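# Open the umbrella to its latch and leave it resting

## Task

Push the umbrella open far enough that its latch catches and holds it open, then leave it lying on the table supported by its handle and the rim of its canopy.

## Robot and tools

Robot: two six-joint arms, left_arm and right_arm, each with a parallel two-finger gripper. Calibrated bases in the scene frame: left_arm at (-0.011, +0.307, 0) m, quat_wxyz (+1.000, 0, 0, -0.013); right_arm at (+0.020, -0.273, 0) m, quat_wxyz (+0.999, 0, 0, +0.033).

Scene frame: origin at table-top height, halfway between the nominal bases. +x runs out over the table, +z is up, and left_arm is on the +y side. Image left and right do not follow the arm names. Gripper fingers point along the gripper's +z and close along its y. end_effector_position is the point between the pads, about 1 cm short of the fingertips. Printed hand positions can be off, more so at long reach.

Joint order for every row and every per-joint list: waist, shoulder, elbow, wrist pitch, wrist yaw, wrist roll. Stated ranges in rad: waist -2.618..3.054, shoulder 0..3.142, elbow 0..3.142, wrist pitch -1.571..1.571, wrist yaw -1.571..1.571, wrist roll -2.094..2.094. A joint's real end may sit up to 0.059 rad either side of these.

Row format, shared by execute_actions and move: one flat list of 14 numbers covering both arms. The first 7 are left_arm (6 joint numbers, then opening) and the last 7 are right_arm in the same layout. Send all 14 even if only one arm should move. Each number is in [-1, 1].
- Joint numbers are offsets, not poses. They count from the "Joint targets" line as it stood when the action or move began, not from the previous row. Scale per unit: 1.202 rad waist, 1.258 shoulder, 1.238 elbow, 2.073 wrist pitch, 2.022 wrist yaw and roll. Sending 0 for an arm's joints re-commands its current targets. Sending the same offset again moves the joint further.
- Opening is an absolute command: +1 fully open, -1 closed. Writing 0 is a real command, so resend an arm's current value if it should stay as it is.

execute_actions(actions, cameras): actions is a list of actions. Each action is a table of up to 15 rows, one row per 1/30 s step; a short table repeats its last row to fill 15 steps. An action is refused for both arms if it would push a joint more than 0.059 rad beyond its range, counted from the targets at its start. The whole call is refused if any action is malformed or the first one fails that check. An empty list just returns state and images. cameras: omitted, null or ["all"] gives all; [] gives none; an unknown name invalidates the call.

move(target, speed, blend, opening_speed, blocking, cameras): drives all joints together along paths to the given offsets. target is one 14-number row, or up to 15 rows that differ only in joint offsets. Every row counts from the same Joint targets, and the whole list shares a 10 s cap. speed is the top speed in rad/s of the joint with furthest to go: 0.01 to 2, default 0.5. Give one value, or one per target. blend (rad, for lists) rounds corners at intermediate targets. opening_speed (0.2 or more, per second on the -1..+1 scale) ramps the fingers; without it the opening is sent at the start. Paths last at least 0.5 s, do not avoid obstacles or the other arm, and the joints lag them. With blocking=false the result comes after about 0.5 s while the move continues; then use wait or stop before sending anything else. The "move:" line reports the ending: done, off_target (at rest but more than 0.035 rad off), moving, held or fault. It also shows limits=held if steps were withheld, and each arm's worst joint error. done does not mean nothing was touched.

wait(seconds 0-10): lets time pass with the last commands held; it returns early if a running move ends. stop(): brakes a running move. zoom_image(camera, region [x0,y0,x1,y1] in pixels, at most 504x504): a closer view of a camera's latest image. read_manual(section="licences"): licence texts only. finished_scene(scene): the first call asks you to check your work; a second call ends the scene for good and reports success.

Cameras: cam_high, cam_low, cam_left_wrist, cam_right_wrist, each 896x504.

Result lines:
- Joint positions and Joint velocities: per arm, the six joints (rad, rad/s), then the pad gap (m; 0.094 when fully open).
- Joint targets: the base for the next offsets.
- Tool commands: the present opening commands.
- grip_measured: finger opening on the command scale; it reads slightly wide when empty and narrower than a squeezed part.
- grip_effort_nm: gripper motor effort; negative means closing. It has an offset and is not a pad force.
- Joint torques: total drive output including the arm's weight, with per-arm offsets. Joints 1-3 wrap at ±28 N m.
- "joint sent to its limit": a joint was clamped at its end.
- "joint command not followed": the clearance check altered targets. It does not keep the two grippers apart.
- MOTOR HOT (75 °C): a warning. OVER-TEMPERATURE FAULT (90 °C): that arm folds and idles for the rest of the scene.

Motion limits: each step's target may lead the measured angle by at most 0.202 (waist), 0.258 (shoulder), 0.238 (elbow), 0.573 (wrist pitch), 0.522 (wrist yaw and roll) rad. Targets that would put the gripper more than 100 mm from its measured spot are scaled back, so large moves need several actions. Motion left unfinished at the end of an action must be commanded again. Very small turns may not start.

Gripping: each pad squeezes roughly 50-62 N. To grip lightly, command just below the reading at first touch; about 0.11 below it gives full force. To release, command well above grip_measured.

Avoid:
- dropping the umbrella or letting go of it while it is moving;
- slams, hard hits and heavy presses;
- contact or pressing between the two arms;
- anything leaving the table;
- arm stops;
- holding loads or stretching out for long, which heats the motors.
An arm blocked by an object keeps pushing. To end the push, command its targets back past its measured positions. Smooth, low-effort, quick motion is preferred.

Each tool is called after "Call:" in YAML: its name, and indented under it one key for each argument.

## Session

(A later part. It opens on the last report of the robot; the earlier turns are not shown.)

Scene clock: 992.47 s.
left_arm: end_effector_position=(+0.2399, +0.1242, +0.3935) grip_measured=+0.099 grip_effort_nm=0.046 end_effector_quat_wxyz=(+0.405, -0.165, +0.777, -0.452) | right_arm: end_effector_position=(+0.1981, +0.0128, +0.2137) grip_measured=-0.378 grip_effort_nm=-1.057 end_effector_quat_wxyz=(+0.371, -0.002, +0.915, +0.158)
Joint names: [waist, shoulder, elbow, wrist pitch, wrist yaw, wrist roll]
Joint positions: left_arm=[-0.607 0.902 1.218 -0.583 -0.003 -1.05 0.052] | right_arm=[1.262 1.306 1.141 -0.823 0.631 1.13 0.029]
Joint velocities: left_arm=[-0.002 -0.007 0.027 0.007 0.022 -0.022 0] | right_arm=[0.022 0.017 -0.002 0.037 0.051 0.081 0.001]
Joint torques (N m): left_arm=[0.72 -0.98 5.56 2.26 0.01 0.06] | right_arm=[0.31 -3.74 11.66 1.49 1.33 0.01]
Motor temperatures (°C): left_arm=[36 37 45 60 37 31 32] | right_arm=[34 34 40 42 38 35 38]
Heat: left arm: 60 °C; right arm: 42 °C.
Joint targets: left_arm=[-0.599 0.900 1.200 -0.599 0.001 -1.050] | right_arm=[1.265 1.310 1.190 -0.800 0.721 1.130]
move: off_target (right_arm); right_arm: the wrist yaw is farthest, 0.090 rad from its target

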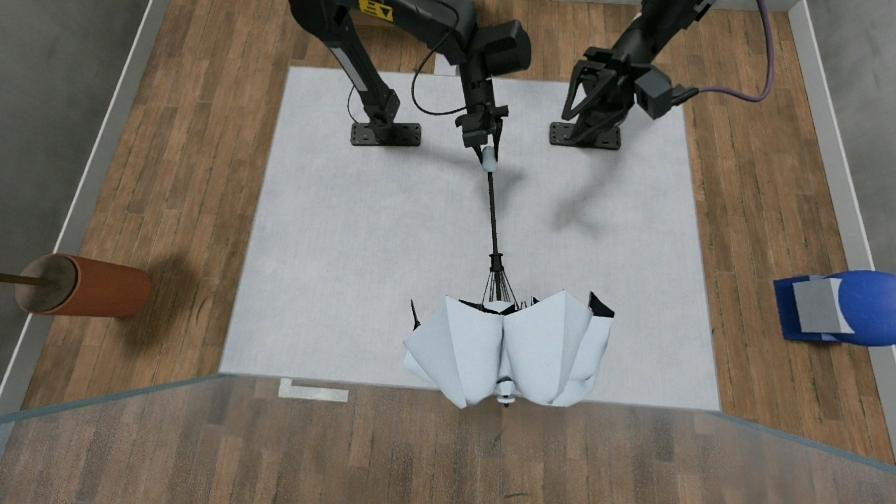

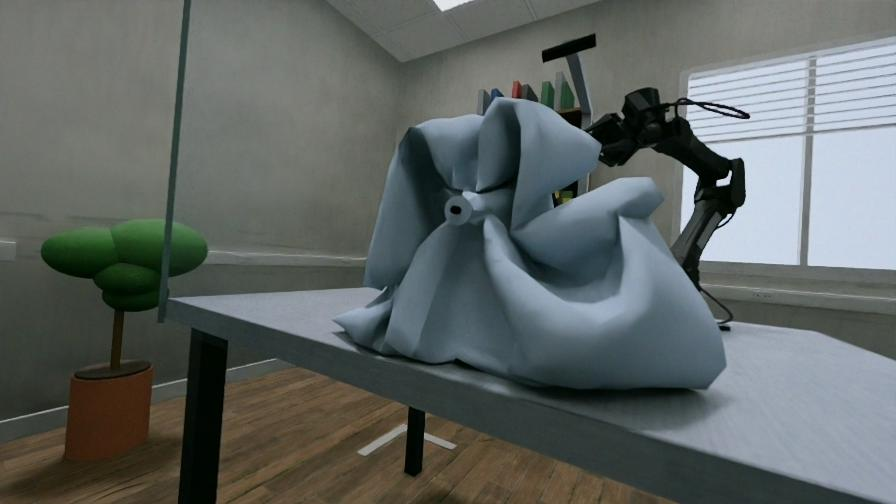

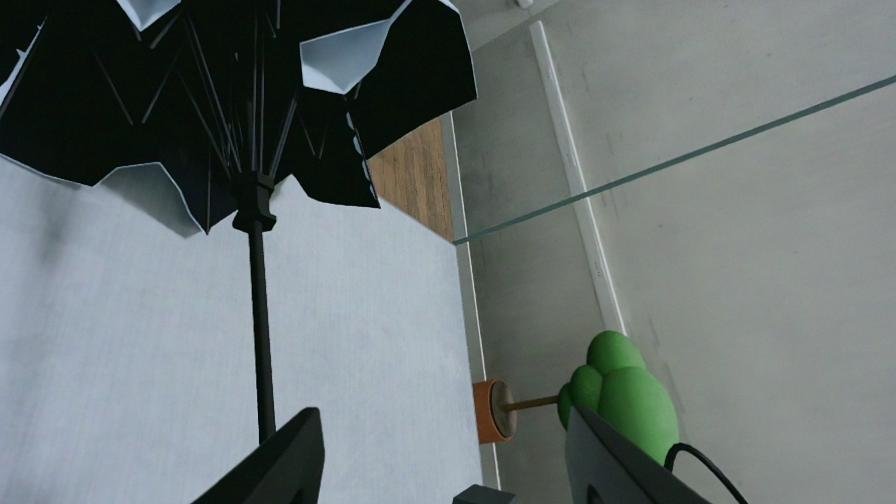

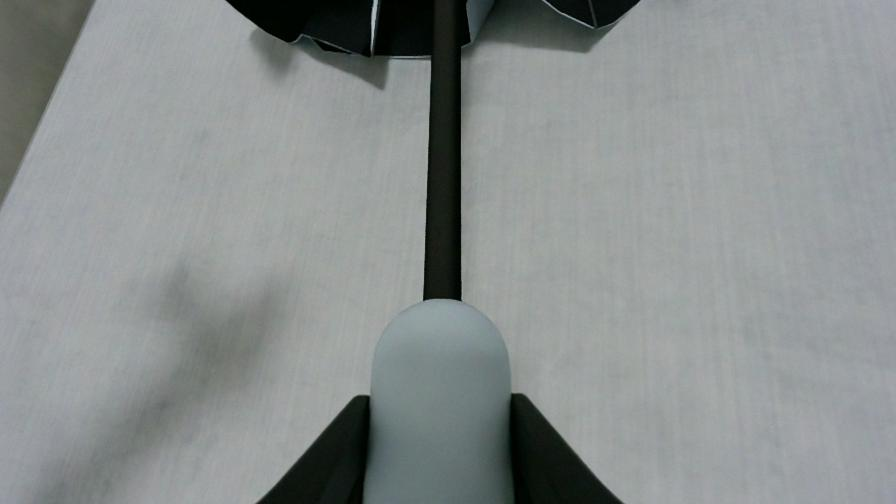

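Call:
move:
  target: [-0.0507,0.1192,-0.412,0.2672,-0.0678,-0.1197,0.1,0,0,0,0,0,0,-0.6]
  speed: 0.5

Scene clock: 1047.37 s.
left_arm: end_effector_position=(+0.2902, +0.0939, +0.2280) grip_measured=+0.099 grip_effort_nm=0.042 end_effector_quat_wxyz=(+0.351, -0.284, +0.779, -0.435) | right_arm: end_effector_position=(+0.1982, +0.0125, +0.2136) grip_measured=-0.378 grip_effort_nm=-1.062 end_effector_quat_wxyz=(+0.371, -0.001, +0.915, +0.158)
Joint names: [waist, shoulder, elbow, wrist pitch, wrist yaw, wrist roll]
Joint positions: left_arm=[-0.653 1.048 0.705 -0.044 -0.126 -1.292 0.052] | right_arm=[1.262 1.306 1.141 -0.825 0.631 1.131 0.029]
Joint velocities: left_arm=[-0.007 -0.007 -0.002 -0.022 -0.007 0.007 0] | right_arm=[-0.017 -0.007 -0.002 0.007 -0.037 -0.037 0]
Joint torques (N m): left_arm=[-0.64 -2.44 6.71 2.35 -0.14 0.06] | right_arm=[0.32 -3.7 11.64 1.48 1.32 0.01]
Motor temperatures (°C): left_arm=[35 36 44 58 36 31 32] | right_arm=[34 34 43 41 39 35 38]
Heat: left arm: 58 °C; right arm: 43 °C.
Joint targets: left_arm=[-0.660 1.050 0.690 -0.046 -0.137 -1.291] | right_arm=[1.265 1.310 1.190 -0.800 0.720 1.130]
move: off_target (right_arm); right_arm: the wrist yaw is farthest, 0.090 rad from its target

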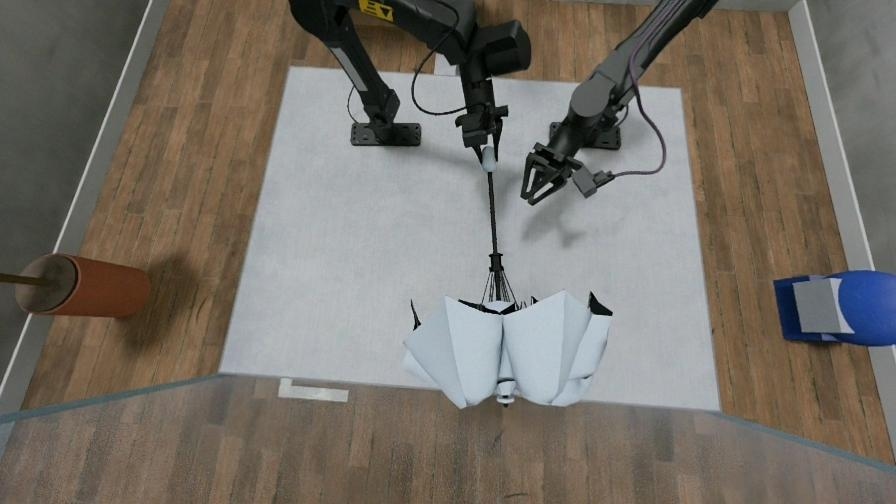

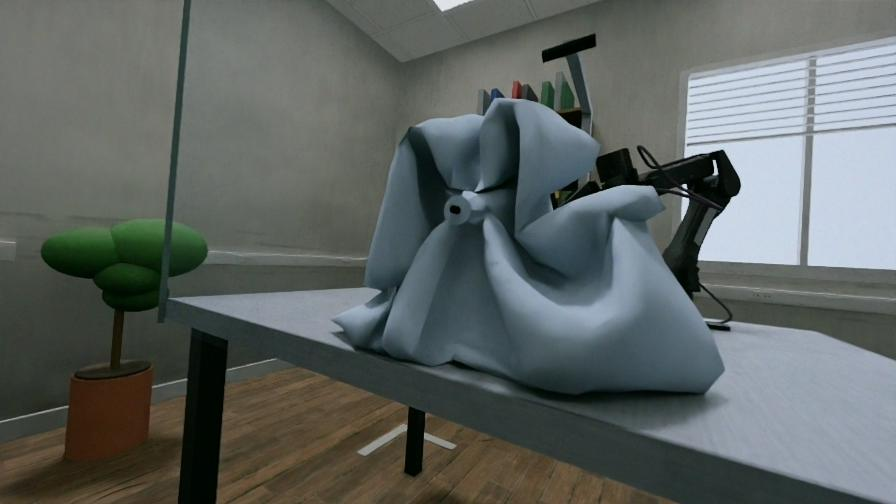

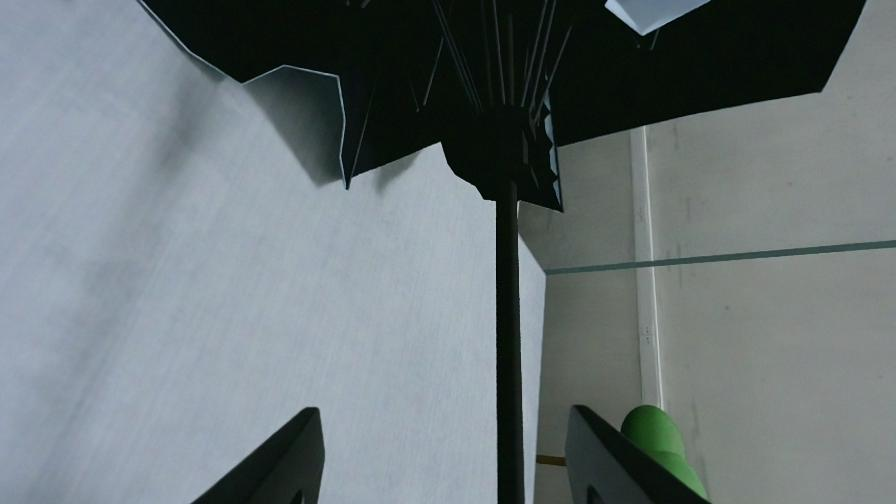

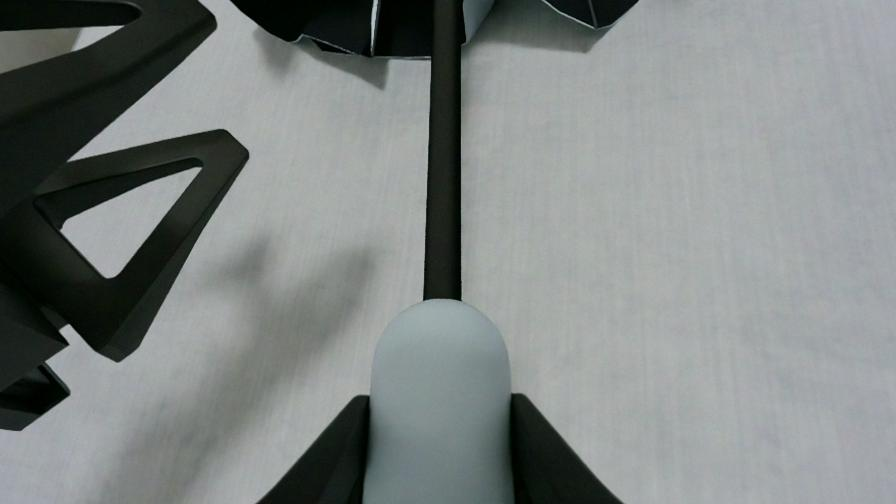

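Call:
zoom_image:
  camera: "cam_left_wrist"
  region: [420, 80, 600, 260]

Scaled by 2.800 from the camera's 896x504 image, which has a finer 1280x720 frame.

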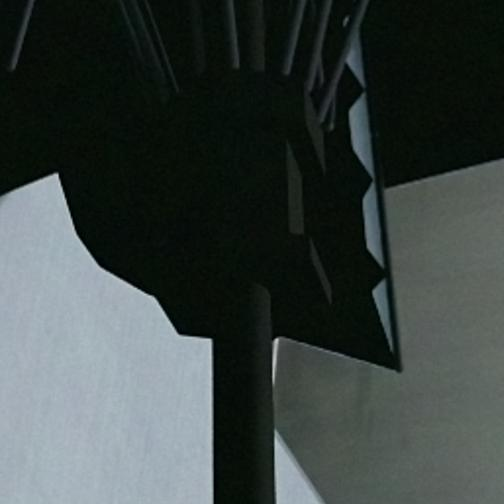

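Call:
move:
  target: [0.0233,0.2146,0.16,0.0449,0.0158,0.004,0.1,0,0,0,0,0,0,-0.6]
  speed: 0.4
  cameras: ["cam_high","cam_left_wrist"]

Scene clock: 1064.47 s.
left_arm: end_effector_position=(+0.3368, +0.0588, +0.2243) grip_measured=+0.099 grip_effort_nm=0.046 end_effector_quat_wxyz=(+0.345, -0.285, +0.783, -0.433) | right_arm: end_effector_position=(+0.1982, +0.0125, +0.2136) grip_measured=-0.378 grip_effort_nm=-1.072 end_effector_quat_wxyz=(+0.371, -0.001, +0.915, +0.158)
Joint names: [waist, shoulder, elbow, wrist pitch, wrist yaw, wrist roll]
Joint positions: left_arm=[-0.64 1.31 0.86 0.049 -0.107 -1.292 0.052] | right_arm=[1.262 1.306 1.141 -0.825 0.631 1.131 0.029]
Joint velocities: left_arm=[-0.007 -0.002 -0.002 0.022 -0.051 -0.051 0.001] | right_arm=[-0.022 -0.012 -0.012 -0.007 -0.037 -0.022 0]
Joint torques (N m): left_arm=[0.69 -3.85 10.1 2.34 -0.02 0.15] | right_arm=[0.24 -3.75 11.63 1.49 1.32 0.01]
Motor temperatures (°C): left_arm=[35 36 45 57 35 31 31] | right_arm=[34 34 43 41 39 35 38]
Heat: left arm: 57 °C; right arm: 43 °C.
Joint targets: left_arm=[-0.632 1.320 0.888 0.048 -0.105 -1.283] | right_arm=[1.265 1.310 1.190 -0.800 0.720 1.130]
move: off_target (right_arm); right_arm: the wrist yaw is farthest, 0.089 rad from its target
Images, in order (width x height): cam_high 896x504, cam_left_wrist 896x504.

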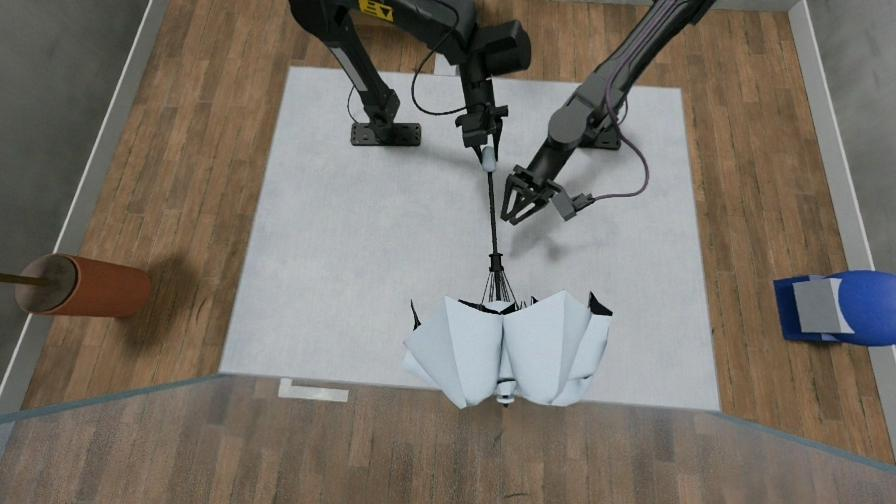

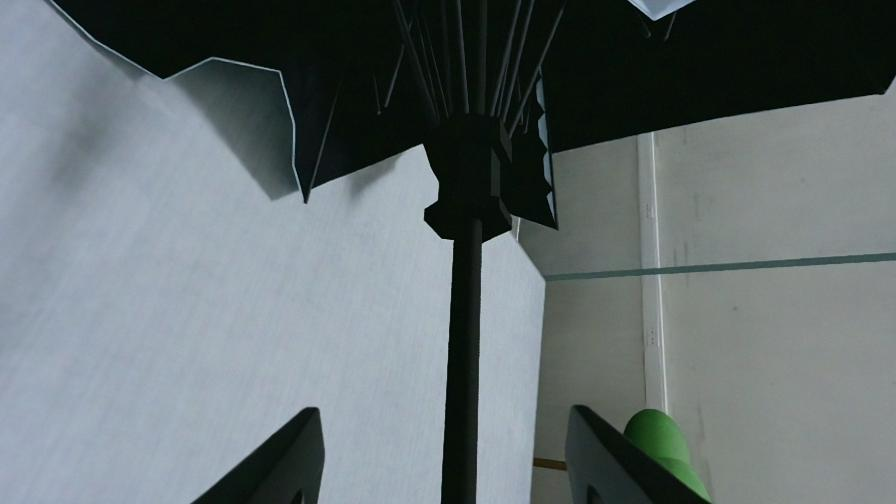

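Call:
move:
  target: [0.0083,0.1431,0.0703,0.0478,0.003,0,0.1,0,0,0,0,0,0,-0.6]
  speed: 0.3
  cameras: ["cam_high","cam_left_wrist"]

Scene clock: 1079.37 s.
left_arm: end_effector_position=(+0.3710, +0.0364, +0.2117) grip_measured=+0.099 grip_effort_nm=0.042 end_effector_quat_wxyz=(+0.346, -0.286, +0.780, -0.435) | right_arm: end_effector_position=(+0.1982, +0.0125, +0.2136) grip_measured=-0.378 grip_effort_nm=-1.062 end_effector_quat_wxyz=(+0.371, -0.001, +0.915, +0.158)
Joint names: [waist, shoulder, elbow, wrist pitch, wrist yaw, wrist roll]
Joint positions: left_arm=[-0.63 1.487 0.945 0.148 -0.101 -1.292 0.052] | right_arm=[1.262 1.306 1.141 -0.825 0.631 1.131 0.029]
Joint velocities: left_arm=[0.002 0.002 -0.017 -0.037 0.022 -0.022 0] | right_arm=[-0.022 0.022 0.002 -0.037 -0.022 0.007 0.001]
Joint torques (N m): left_arm=[0.72 -4.94 10.06 2.33 -0.02 0.14] | right_arm=[0.29 -3.69 11.62 1.48 1.32 0.01]
Motor temperatures (°C): left_arm=[35 37 46 57 35 31 31] | right_arm=[34 34 43 41 39 35 38]
Heat: left arm: 57 °C; right arm: 43 °C.
Joint targets: left_arm=[-0.622 1.500 0.976 0.146 -0.099 -1.283] | right_arm=[1.265 1.310 1.190 -0.800 0.720 1.130]
move: off_target (right_arm); right_arm: the wrist yaw is farthest, 0.089 rad from its target
Images, in order (width x height): cam_high 896x504, cam_left_wrist 896x504.

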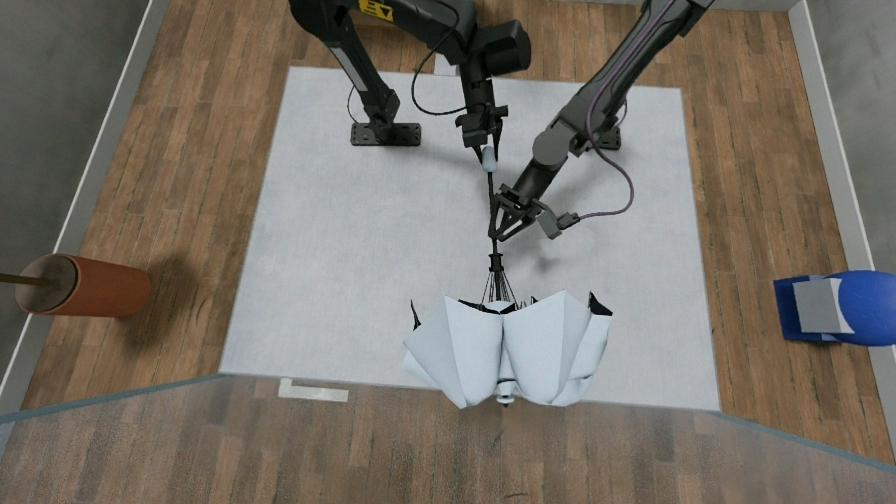

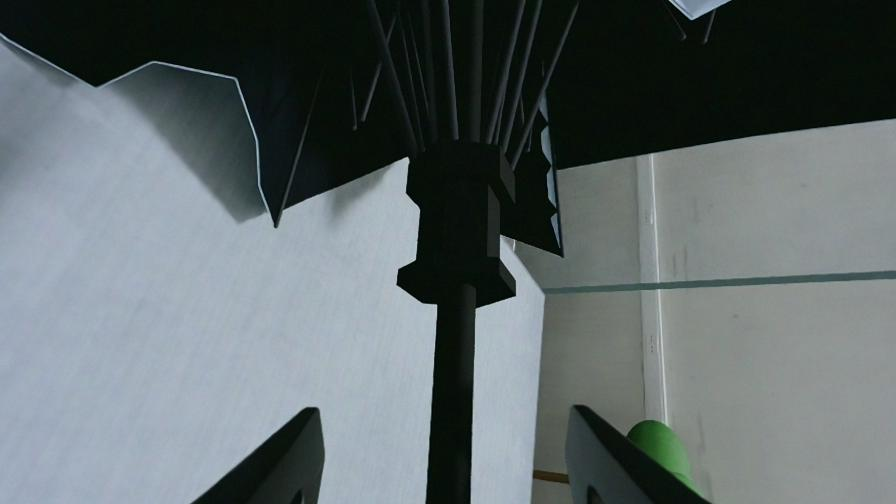

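Call:
move:
  target: [0.0058,0.0747,0.0452,0.0198,0.003,0,0.1,0,0,0,0,0,0,-0.6]
  speed: 0.25
  cameras: ["cam_high","cam_left_wrist"]

Scene clock: 1088.77 s.
left_arm: end_effector_position=(+0.3897, +0.0250, +0.2052) grip_measured=+0.099 grip_effort_nm=0.046 end_effector_quat_wxyz=(+0.347, -0.287, +0.778, -0.437) | right_arm: end_effector_position=(+0.1982, +0.0125, +0.2136) grip_measured=-0.378 grip_effort_nm=-1.053 end_effector_quat_wxyz=(+0.372, -0.001, +0.915, +0.157)
Joint names: [waist, shoulder, elbow, wrist pitch, wrist yaw, wrist roll]
Joint positions: left_arm=[-0.623 1.579 1.001 0.189 -0.095 -1.292 0.052] | right_arm=[1.262 1.306 1.141 -0.825 0.632 1.131 0.029]
Joint velocities: left_arm=[0.002 -0.002 0.002 0.051 0.022 -0.037 0] | right_arm=[0.007 0.007 0.012 -0.051 0.037 -0.022 -0.001]
Joint torques (N m): left_arm=[0.7 -5.49 9.99 2.35 -0.02 0.14] | right_arm=[0.39 -3.74 11.66 1.49 1.33 0]
Motor temperatures (°C): left_arm=[35 37 47 58 35 31 31] | right_arm=[34 34 43 41 39 35 38]
Heat: left arm: 58 °C; right arm: 43 °C.
Joint targets: left_arm=[-0.616 1.594 1.031 0.188 -0.092 -1.283] | right_arm=[1.265 1.310 1.190 -0.800 0.721 1.130]
move: off_target (right_arm); right_arm: the wrist yaw is farthest, 0.088 rad from its target
Images, in order (width x height): cam_high 896x504, cam_left_wrist 896x504.

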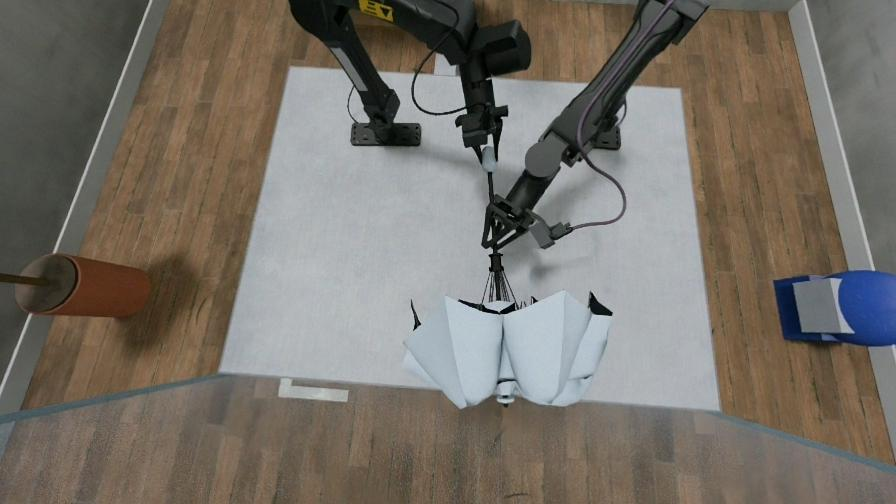

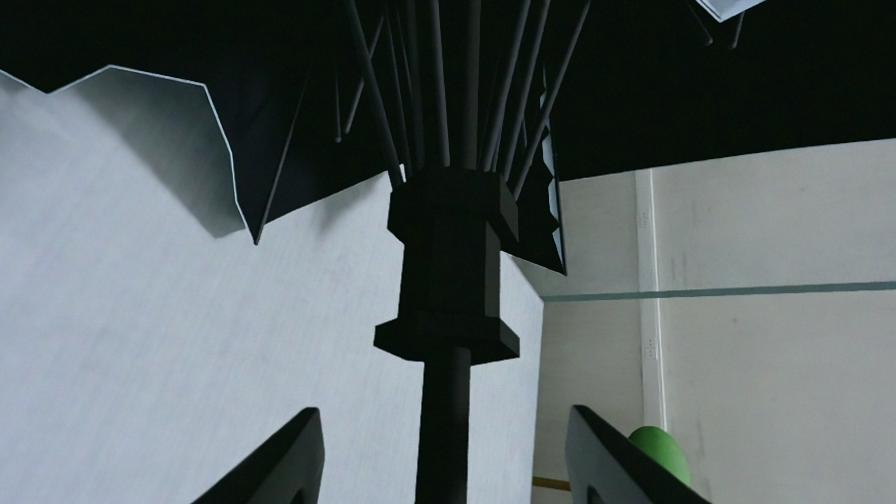

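Call:
move:
  target: [0,0,0,0,0,0,-0.72,0,0,0,0,0,0,-0.6]
  opening_speed: 0.6
  cameras: ["cam_left_wrist"]

Scene clock: 1092.27 s.
left_arm: end_effector_position=(+0.3897, +0.0249, +0.2054) grip_measured=-0.719 grip_effort_nm=-0.076 end_effector_quat_wxyz=(+0.347, -0.287, +0.778, -0.438) | right_arm: end_effector_position=(+0.1982, +0.0125, +0.2136) grip_measured=-0.378 grip_effort_nm=-1.067 end_effector_quat_wxyz=(+0.372, -0.001, +0.915, +0.157)
Joint names: [waist, shoulder, elbow, wrist pitch, wrist yaw, wrist roll]
Joint positions: left_arm=[-0.623 1.579 1.001 0.19 -0.094 -1.292 0.013] | right_arm=[1.262 1.306 1.141 -0.825 0.632 1.131 0.029]
Joint velocities: left_arm=[-0.007 -0.002 -0.017 -0.037 -0.022 -0.007 0.001] | right_arm=[-0.017 -0.017 0.012 -0.095 0.066 0.007 0]
Joint torques (N m): left_arm=[0.69 -5.46 9.99 2.35 -0.02 0.14] | right_arm=[0.31 -3.7 11.66 1.5 1.33 0.02]
Motor temperatures (°C): left_arm=[35 37 47 58 35 31 31] | right_arm=[34 34 43 41 39 35 38]
Heat: left arm: 58 °C; right arm: 43 °C.
Joint targets: left_arm=[-0.616 1.594 1.031 0.188 -0.092 -1.283] | right_arm=[1.265 1.310 1.190 -0.800 0.721 1.130]
move: off_target (right_arm); right_arm: the wrist yaw is farthest, 0.089 rad from its target
Images, in order (width x height): cam_left_wrist 896x504.

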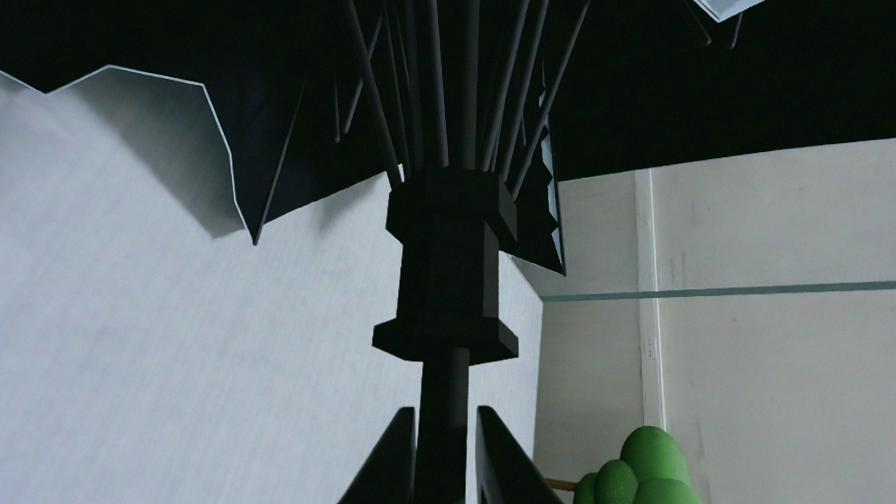

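Call:
move:
  target: [-0.0408,-0.1017,-0.0662,0.1288,-0.049,0.0791,-0.72,0,0,0,0,0,0,-0.6]
  speed: 0.25

Scene clock: 1108.77 s.
left_arm: end_effector_position=(+0.3885, +0.0309, +0.2501) grip_measured=-0.719 grip_effort_nm=-0.076 end_effector_quat_wxyz=(+0.445, -0.235, +0.740, -0.446) | right_arm: end_effector_position=(+0.2052, +0.0139, +0.2280) grip_measured=-0.378 grip_effort_nm=-1.072 end_effector_quat_wxyz=(+0.397, +0.012, +0.903, +0.164)
Joint names: [waist, shoulder, elbow, wrist pitch, wrist yaw, wrist roll]
Joint positions: left_arm=[-0.651 1.515 0.95 0.353 -0.193 -1.135 0.013] | right_arm=[1.266 1.306 1.162 -0.808 0.686 1.131 0.029]
Joint velocities: left_arm=[0.012 0.022 -0.002 -0.007 -0.081 0.051 0] | right_arm=[-0.012 -0.007 0.002 -0.022 -0.007 0.051 0]
Joint torques (N m): left_arm=[-1.17 -9.88 7.53 3.51 -0.03 0.15] | right_arm=[-0.06 -3.77 9.83 1.37 0.72 0.01]
Motor temperatures (°C): left_arm=[35 38 47 59 34 31 31] | right_arm=[34 34 43 41 38 35 38]
Heat: left arm: 59 °C; right arm: 43 °C.
Joint targets: left_arm=[-0.664 1.466 0.949 0.455 -0.191 -1.123] | right_arm=[1.265 1.310 1.190 -0.800 0.721 1.130]
move: off_target (left_arm); left_arm: the wrist pitch is farthest, 0.102 rad from its target

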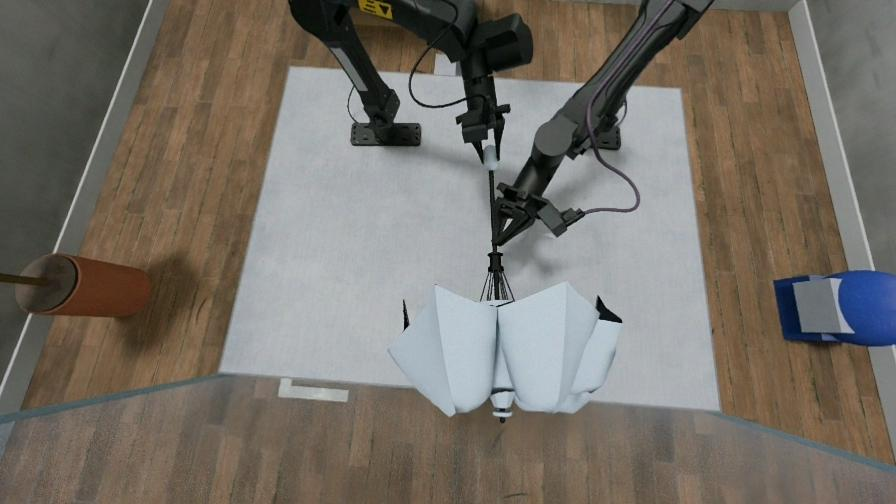

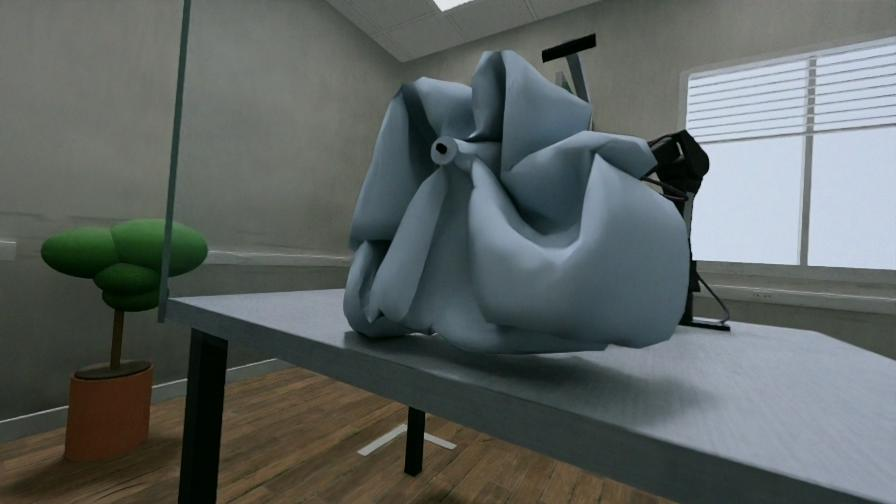

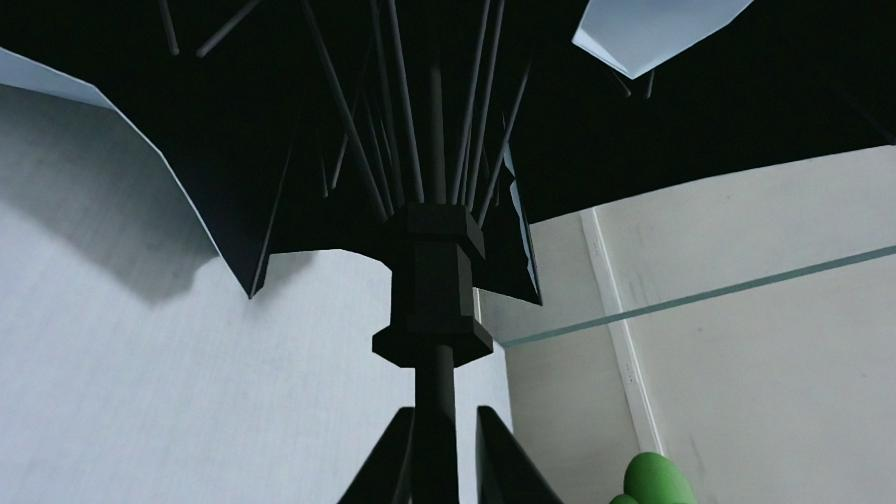

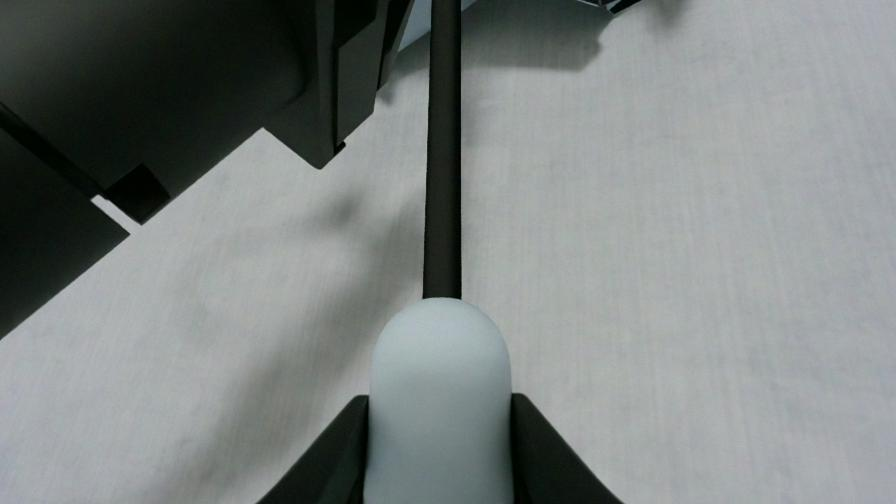

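Call:
zoom_image:
  camera: "cam_left_wrist"
  region: [340, 284, 560, 504]

Scaled by 2.291 from the camera's 896x504 image, which has a finer 1280x720 frame.

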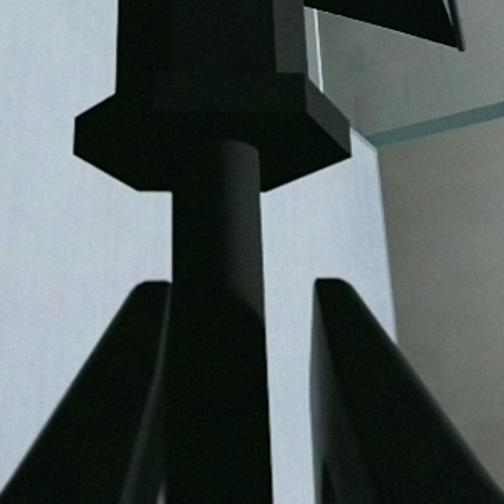

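Call:
move:
  target:
    - [-0.0799,-0.035,-0.0525,0.0005,-0.0539,-0.0143,-0.72,0,0,0,0,0,0,-0.6]
    - [-0.02,0.0707,0.0816,-0.0092,-0.0148,-0.0104,-0.72,0,0,0,0,0,0,-0.6]
  speed: 0.2
  cameras: ["cam_high","cam_low","cam_left_wrist"]

Scene clock: 1137.57 s.
left_arm: end_effector_position=(+0.3903, +0.0091, +0.2989) grip_measured=-0.719 grip_effort_nm=-0.071 end_effector_quat_wxyz=(+0.471, -0.231, +0.690, -0.499) | right_arm: end_effector_position=(+0.2015, +0.0140, +0.2239) grip_measured=-0.378 grip_effort_nm=-1.062 end_effector_quat_wxyz=(+0.386, +0.005, +0.908, +0.163)
Joint names: [waist, shoulder, elbow, wrist pitch, wrist yaw, wrist roll]
Joint positions: left_arm=[-0.695 1.539 1.022 0.456 -0.227 -1.151 0.013] | right_arm=[1.266 1.306 1.162 -0.822 0.66 1.131 0.029]
Joint velocities: left_arm=[0.007 0.007 -0.012 -0.037 0.007 -0.007 0.001] | right_arm=[-0.012 -0.007 0.002 -0.051 -0.037 0.066 0.001]
Joint torques (N m): left_arm=[0.57 -5.2 10.02 2.19 0.01 0.11] | right_arm=[-0.09 -3.69 9.81 1.48 1 0.01]
Motor temperatures (°C): left_arm=[35 40 46 69 34 31 31] | right_arm=[34 34 41 41 37 34 38]
Heat: left arm: 69 °C; right arm: 41 °C.
Joint targets: left_arm=[-0.689 1.555 1.051 0.436 -0.222 -1.145] | right_arm=[1.265 1.310 1.190 -0.800 0.721 1.130]
move: off_target (right_arm); right_arm: the wrist yaw is farthest, 0.061 rad from its target
Images, in order (width x height): cam_high 896x504, cam_low 896x504, cam_left_wrist 896x504.

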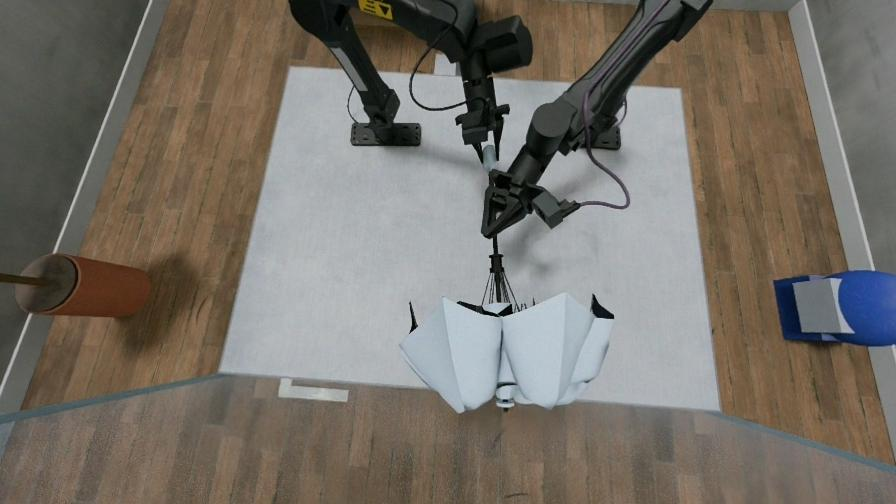

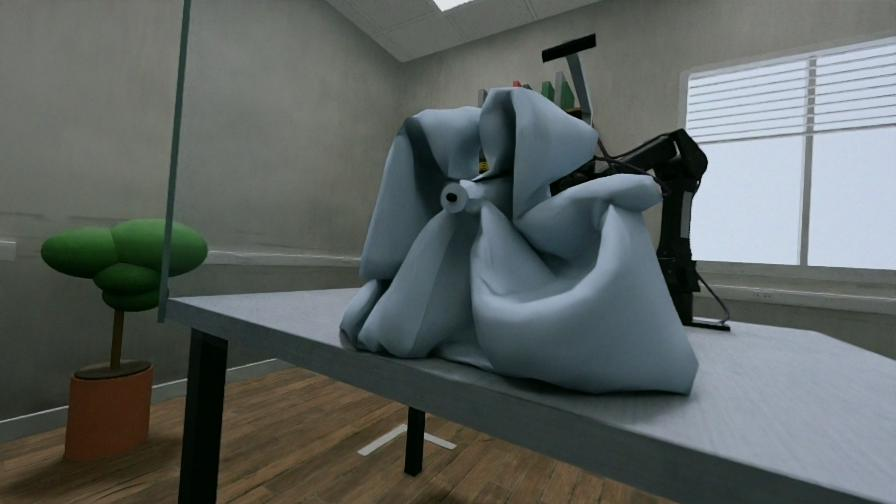

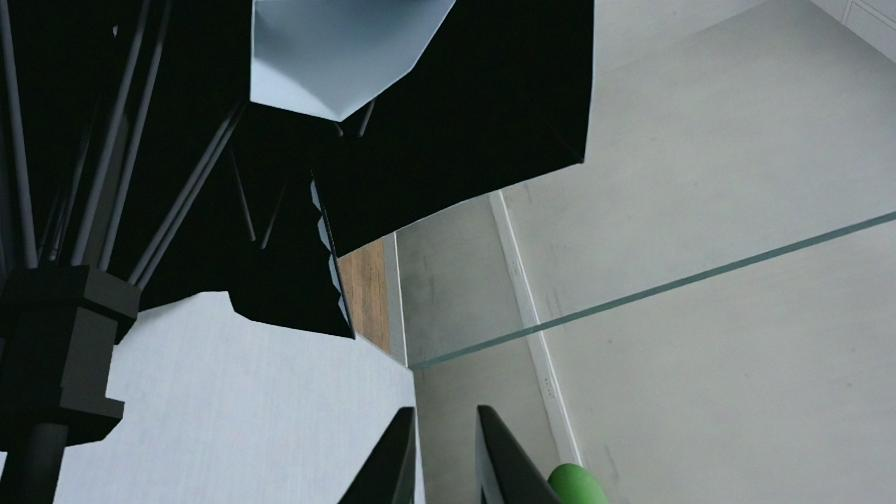

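Call:
move:
  target:
    - [0.0092,-0.2671,-0.1139,-0.1785,0.0193,-0.0307,0.1,0,0,0,0,0,0,-0.6]
    - [0.0474,-0.1868,-0.1317,-0.1872,0.0579,-0.0682,0.1,0,0,0,0,0,0,-0.6]
  speed: 0.4
  opening_speed: 1.0
  cameras: ["cam_high","cam_left_wrist"]

Scene clock: 1158.13 s.
left_arm: end_effector_position=(+0.3432, +0.0554, +0.2430) grip_measured=+0.099 grip_effort_nm=0.061 end_effector_quat_wxyz=(+0.357, -0.279, +0.772, -0.445) | right_arm: end_effector_position=(+0.2013, +0.0138, +0.2236) grip_measured=-0.378 grip_effort_nm=-1.067 end_effector_quat_wxyz=(+0.385, +0.005, +0.909, +0.162)
Joint names: [waist, shoulder, elbow, wrist pitch, wrist yaw, wrist roll]
Joint positions: left_arm=[-0.637 1.317 0.9 0.059 -0.108 -1.282 0.052] | right_arm=[1.266 1.306 1.162 -0.824 0.659 1.131 0.029]
Joint velocities: left_arm=[-0.002 0.002 0.007 -0.022 0.007 0.051 0] | right_arm=[0.002 -0.022 -0.027 0.022 0.037 -0.066 0]
Joint torques (N m): left_arm=[0.55 -4.38 6.78 2.27 -0.01 0.02] | right_arm=[-0.08 -3.71 9.84 1.51 1.03 -0.01]
Motor temperatures (°C): left_arm=[35 38 46 62 34 31 31] | right_arm=[34 34 40 41 37 34 38]
Heat: left arm: 62 °C; right arm: 41 °C.
Joint targets: left_arm=[-0.631 1.320 0.887 0.047 -0.105 -1.282] | right_arm=[1.265 1.310 1.190 -0.800 0.721 1.130]
move: off_target (right_arm); right_arm: the wrist yaw is farthest, 0.062 rad from its target
Images, in order (width x height): cam_high 896x504, cam_left_wrist 896x504.

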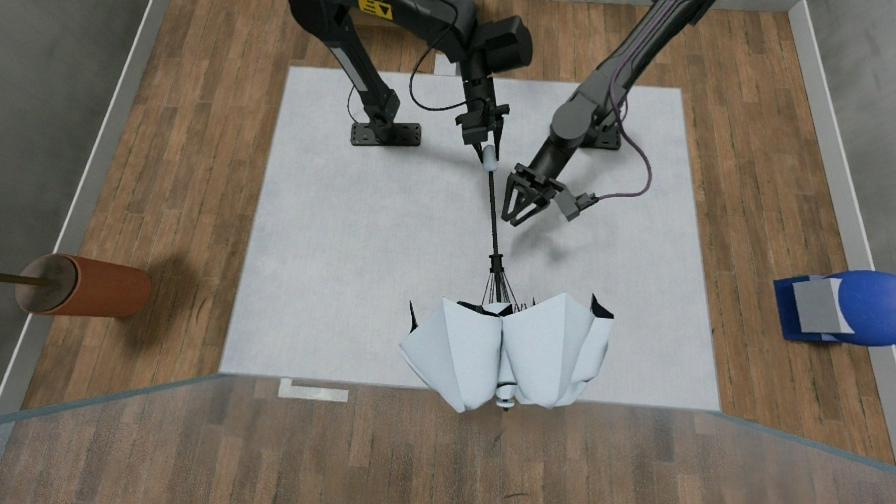

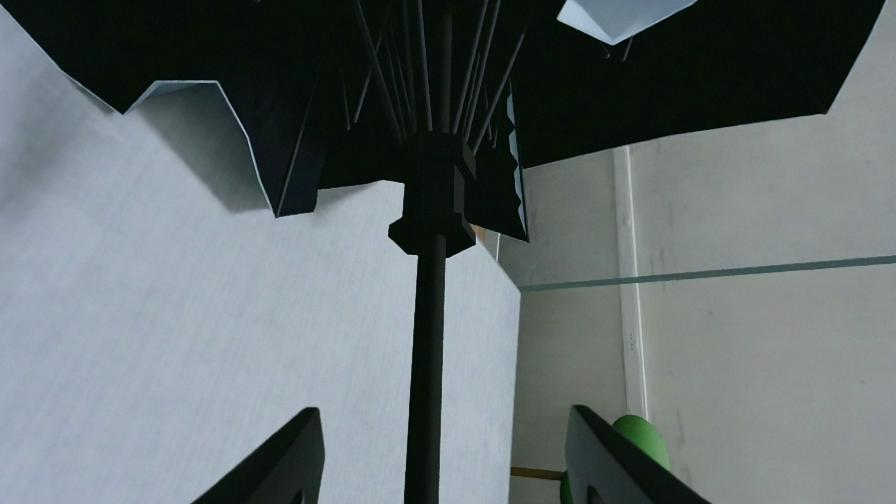

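Call:
move:
  target: [0.0033,0.155,0.1099,0.0333,0.0015,-0.0005,0.1,0,0,0,0,0,0,-0.6]
  speed: 0.3
  cameras: ["cam_left_wrist"]

Scene clock: 1166.80 s.
left_arm: end_effector_position=(+0.3756, +0.0314, +0.2219) grip_measured=+0.099 grip_effort_nm=0.061 end_effector_quat_wxyz=(+0.349, -0.282, +0.780, -0.436) | right_arm: end_effector_position=(+0.2012, +0.0139, +0.2236) grip_measured=-0.378 grip_effort_nm=-1.067 end_effector_quat_wxyz=(+0.385, +0.005, +0.909, +0.162)
Joint names: [waist, shoulder, elbow, wrist pitch, wrist yaw, wrist roll]
Joint positions: left_arm=[-0.633 1.501 0.995 0.118 -0.103 -1.284 0.052] | right_arm=[1.266 1.306 1.162 -0.824 0.658 1.131 0.029]
Joint velocities: left_arm=[-0.007 0.002 0.007 0.022 -0.007 0.007 0.001] | right_arm=[0.002 0.012 0.012 0.037 -0.007 -0.022 -0.001]
Joint torques (N m): left_arm=[0.57 -5.01 10 2.36 -0.03 0.05] | right_arm=[-0.12 -3.71 9.81 1.53 1.03 0]
Motor temperatures (°C): left_arm=[35 38 46 61 34 31 31] | right_arm=[34 34 40 41 37 34 38]
Heat: left arm: 61 °C; right arm: 41 °C.
Joint targets: left_arm=[-0.627 1.515 1.023 0.117 -0.101 -1.283] | right_arm=[1.265 1.310 1.190 -0.800 0.720 1.130]
move: off_target (right_arm); right_arm: the wrist yaw is farthest, 0.063 rad from its target
Images, in order (width x height): cam_left_wrist 896x504.

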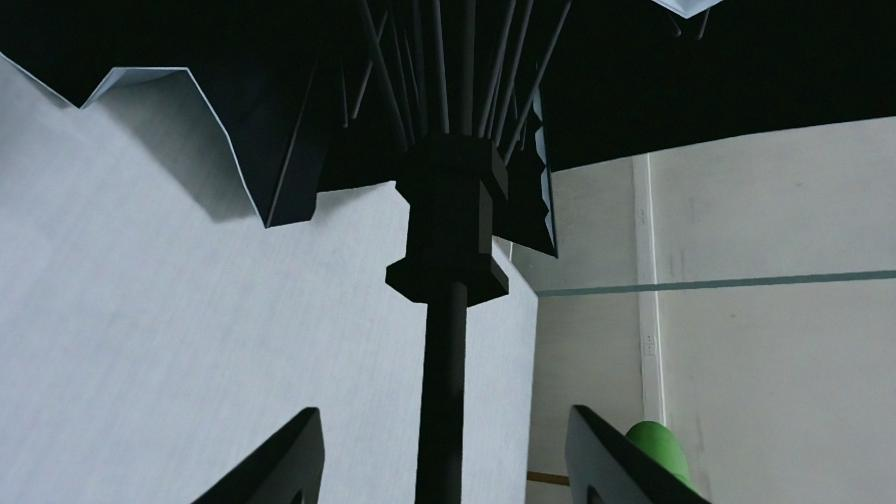

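Call:
move:
  target: [0.0042,0.0835,0.0541,0.0183,0.0015,0,0.1,0,0,0,0,0,0,-0.6]
  speed: 0.25
  cameras: ["cam_left_wrist"]

Scene clock: 1173.50 s.
left_arm: end_effector_position=(+0.3955, +0.0171, +0.2141) grip_measured=+0.099 grip_effort_nm=0.061 end_effector_quat_wxyz=(+0.350, -0.283, +0.780, -0.436) | right_arm: end_effector_position=(+0.2010, +0.0126, +0.2227) grip_measured=-0.378 grip_effort_nm=-1.067 end_effector_quat_wxyz=(+0.384, +0.005, +0.910, +0.159)
Joint names: [waist, shoulder, elbow, wrist pitch, wrist yaw, wrist roll]
Joint positions: left_arm=[-0.631 1.603 1.061 0.156 -0.101 -1.284 0.052] | right_arm=[1.265 1.306 1.162 -0.831 0.658 1.134 0.029]
Joint velocities: left_arm=[0.012 -0.002 -0.017 -0.007 -0.051 0.007 0.001] | right_arm=[0.017 0.002 -0.002 -0.051 -0.022 -0.051 -0.001]
Joint torques (N m): left_arm=[0.79 -5.61 10.04 2.36 -0.01 0.05] | right_arm=[-0.05 -3.71 9.81 1.56 1.03 -0.02]
Motor temperatures (°C): left_arm=[35 37 47 60 34 31 31] | right_arm=[34 34 39 41 37 34 38]
Heat: left arm: 60 °C; right arm: 41 °C.
Joint targets: left_arm=[-0.623 1.620 1.091 0.154 -0.098 -1.283] | right_arm=[1.265 1.310 1.190 -0.800 0.721 1.130]
move: off_target (right_arm); right_arm: the wrist yaw is farthest, 0.062 rad from its target
Images, in order (width x height): cam_left_wrist 896x504.

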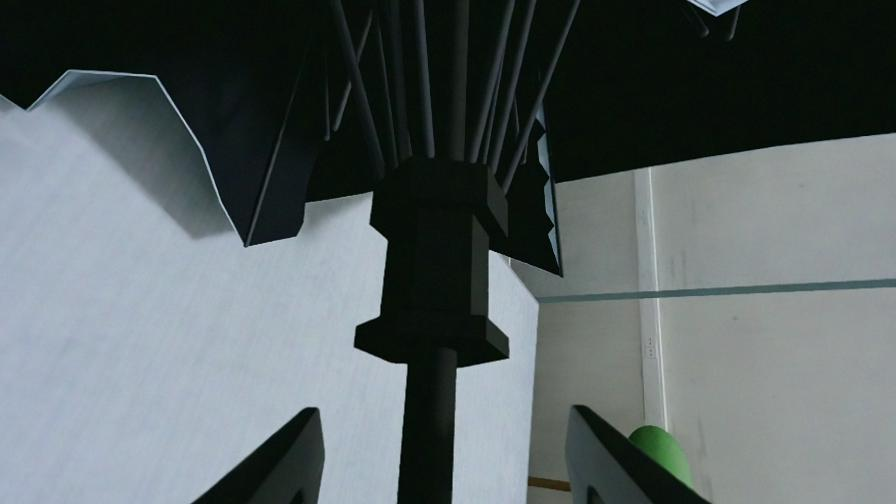

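Call:
move:
  target: [0,0,0,0,0,0,-0.70,0,0,0,0,0,0,-0.6]
  opening_speed: 0.6
  cameras: ["cam_left_wrist"]

Scene clock: 1209.67 s.
left_arm: end_effector_position=(+0.3955, +0.0169, +0.2144) grip_measured=-0.699 grip_effort_nm=-0.085 end_effector_quat_wxyz=(+0.350, -0.282, +0.779, -0.437) | right_arm: end_effector_position=(+0.2011, +0.0125, +0.2227) grip_measured=-0.378 grip_effort_nm=-1.062 end_effector_quat_wxyz=(+0.384, +0.005, +0.910, +0.160)
Joint names: [waist, shoulder, elbow, wrist pitch, wrist yaw, wrist roll]
Joint positions: left_arm=[-0.631 1.603 1.061 0.157 -0.101 -1.284 0.014] | right_arm=[1.265 1.306 1.162 -0.831 0.659 1.134 0.029]
Joint velocities: left_arm=[-0.002 0.002 -0.007 -0.081 -0.051 -0.022 0] | right_arm=[-0.002 0.012 -0.012 -0.11 0.066 -0.11 0]
Joint torques (N m): left_arm=[0.76 -5.59 10.06 2.35 -0.02 0.06] | right_arm=[-0.05 -3.75 9.81 1.57 1.02 -0.02]
Motor temperatures (°C): left_arm=[35 37 46 58 33 31 31] | right_arm=[34 34 39 42 37 34 38]
Heat: left arm: 58 °C; right arm: 42 °C.
Joint targets: left_arm=[-0.623 1.620 1.091 0.155 -0.098 -1.283] | right_arm=[1.265 1.310 1.190 -0.800 0.721 1.130]
move: off_target (right_arm); right_arm: the wrist yaw is farthest, 0.062 rad from its target
Images, in order (width x height): cam_left_wrist 896x504.

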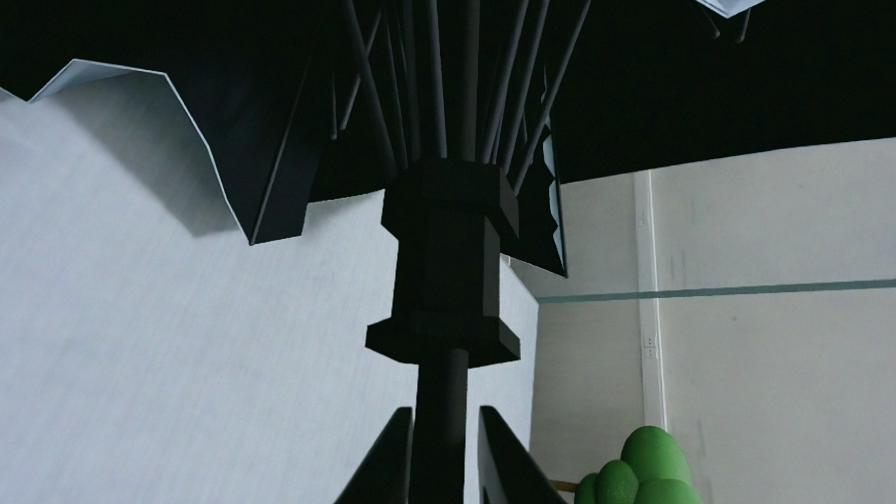

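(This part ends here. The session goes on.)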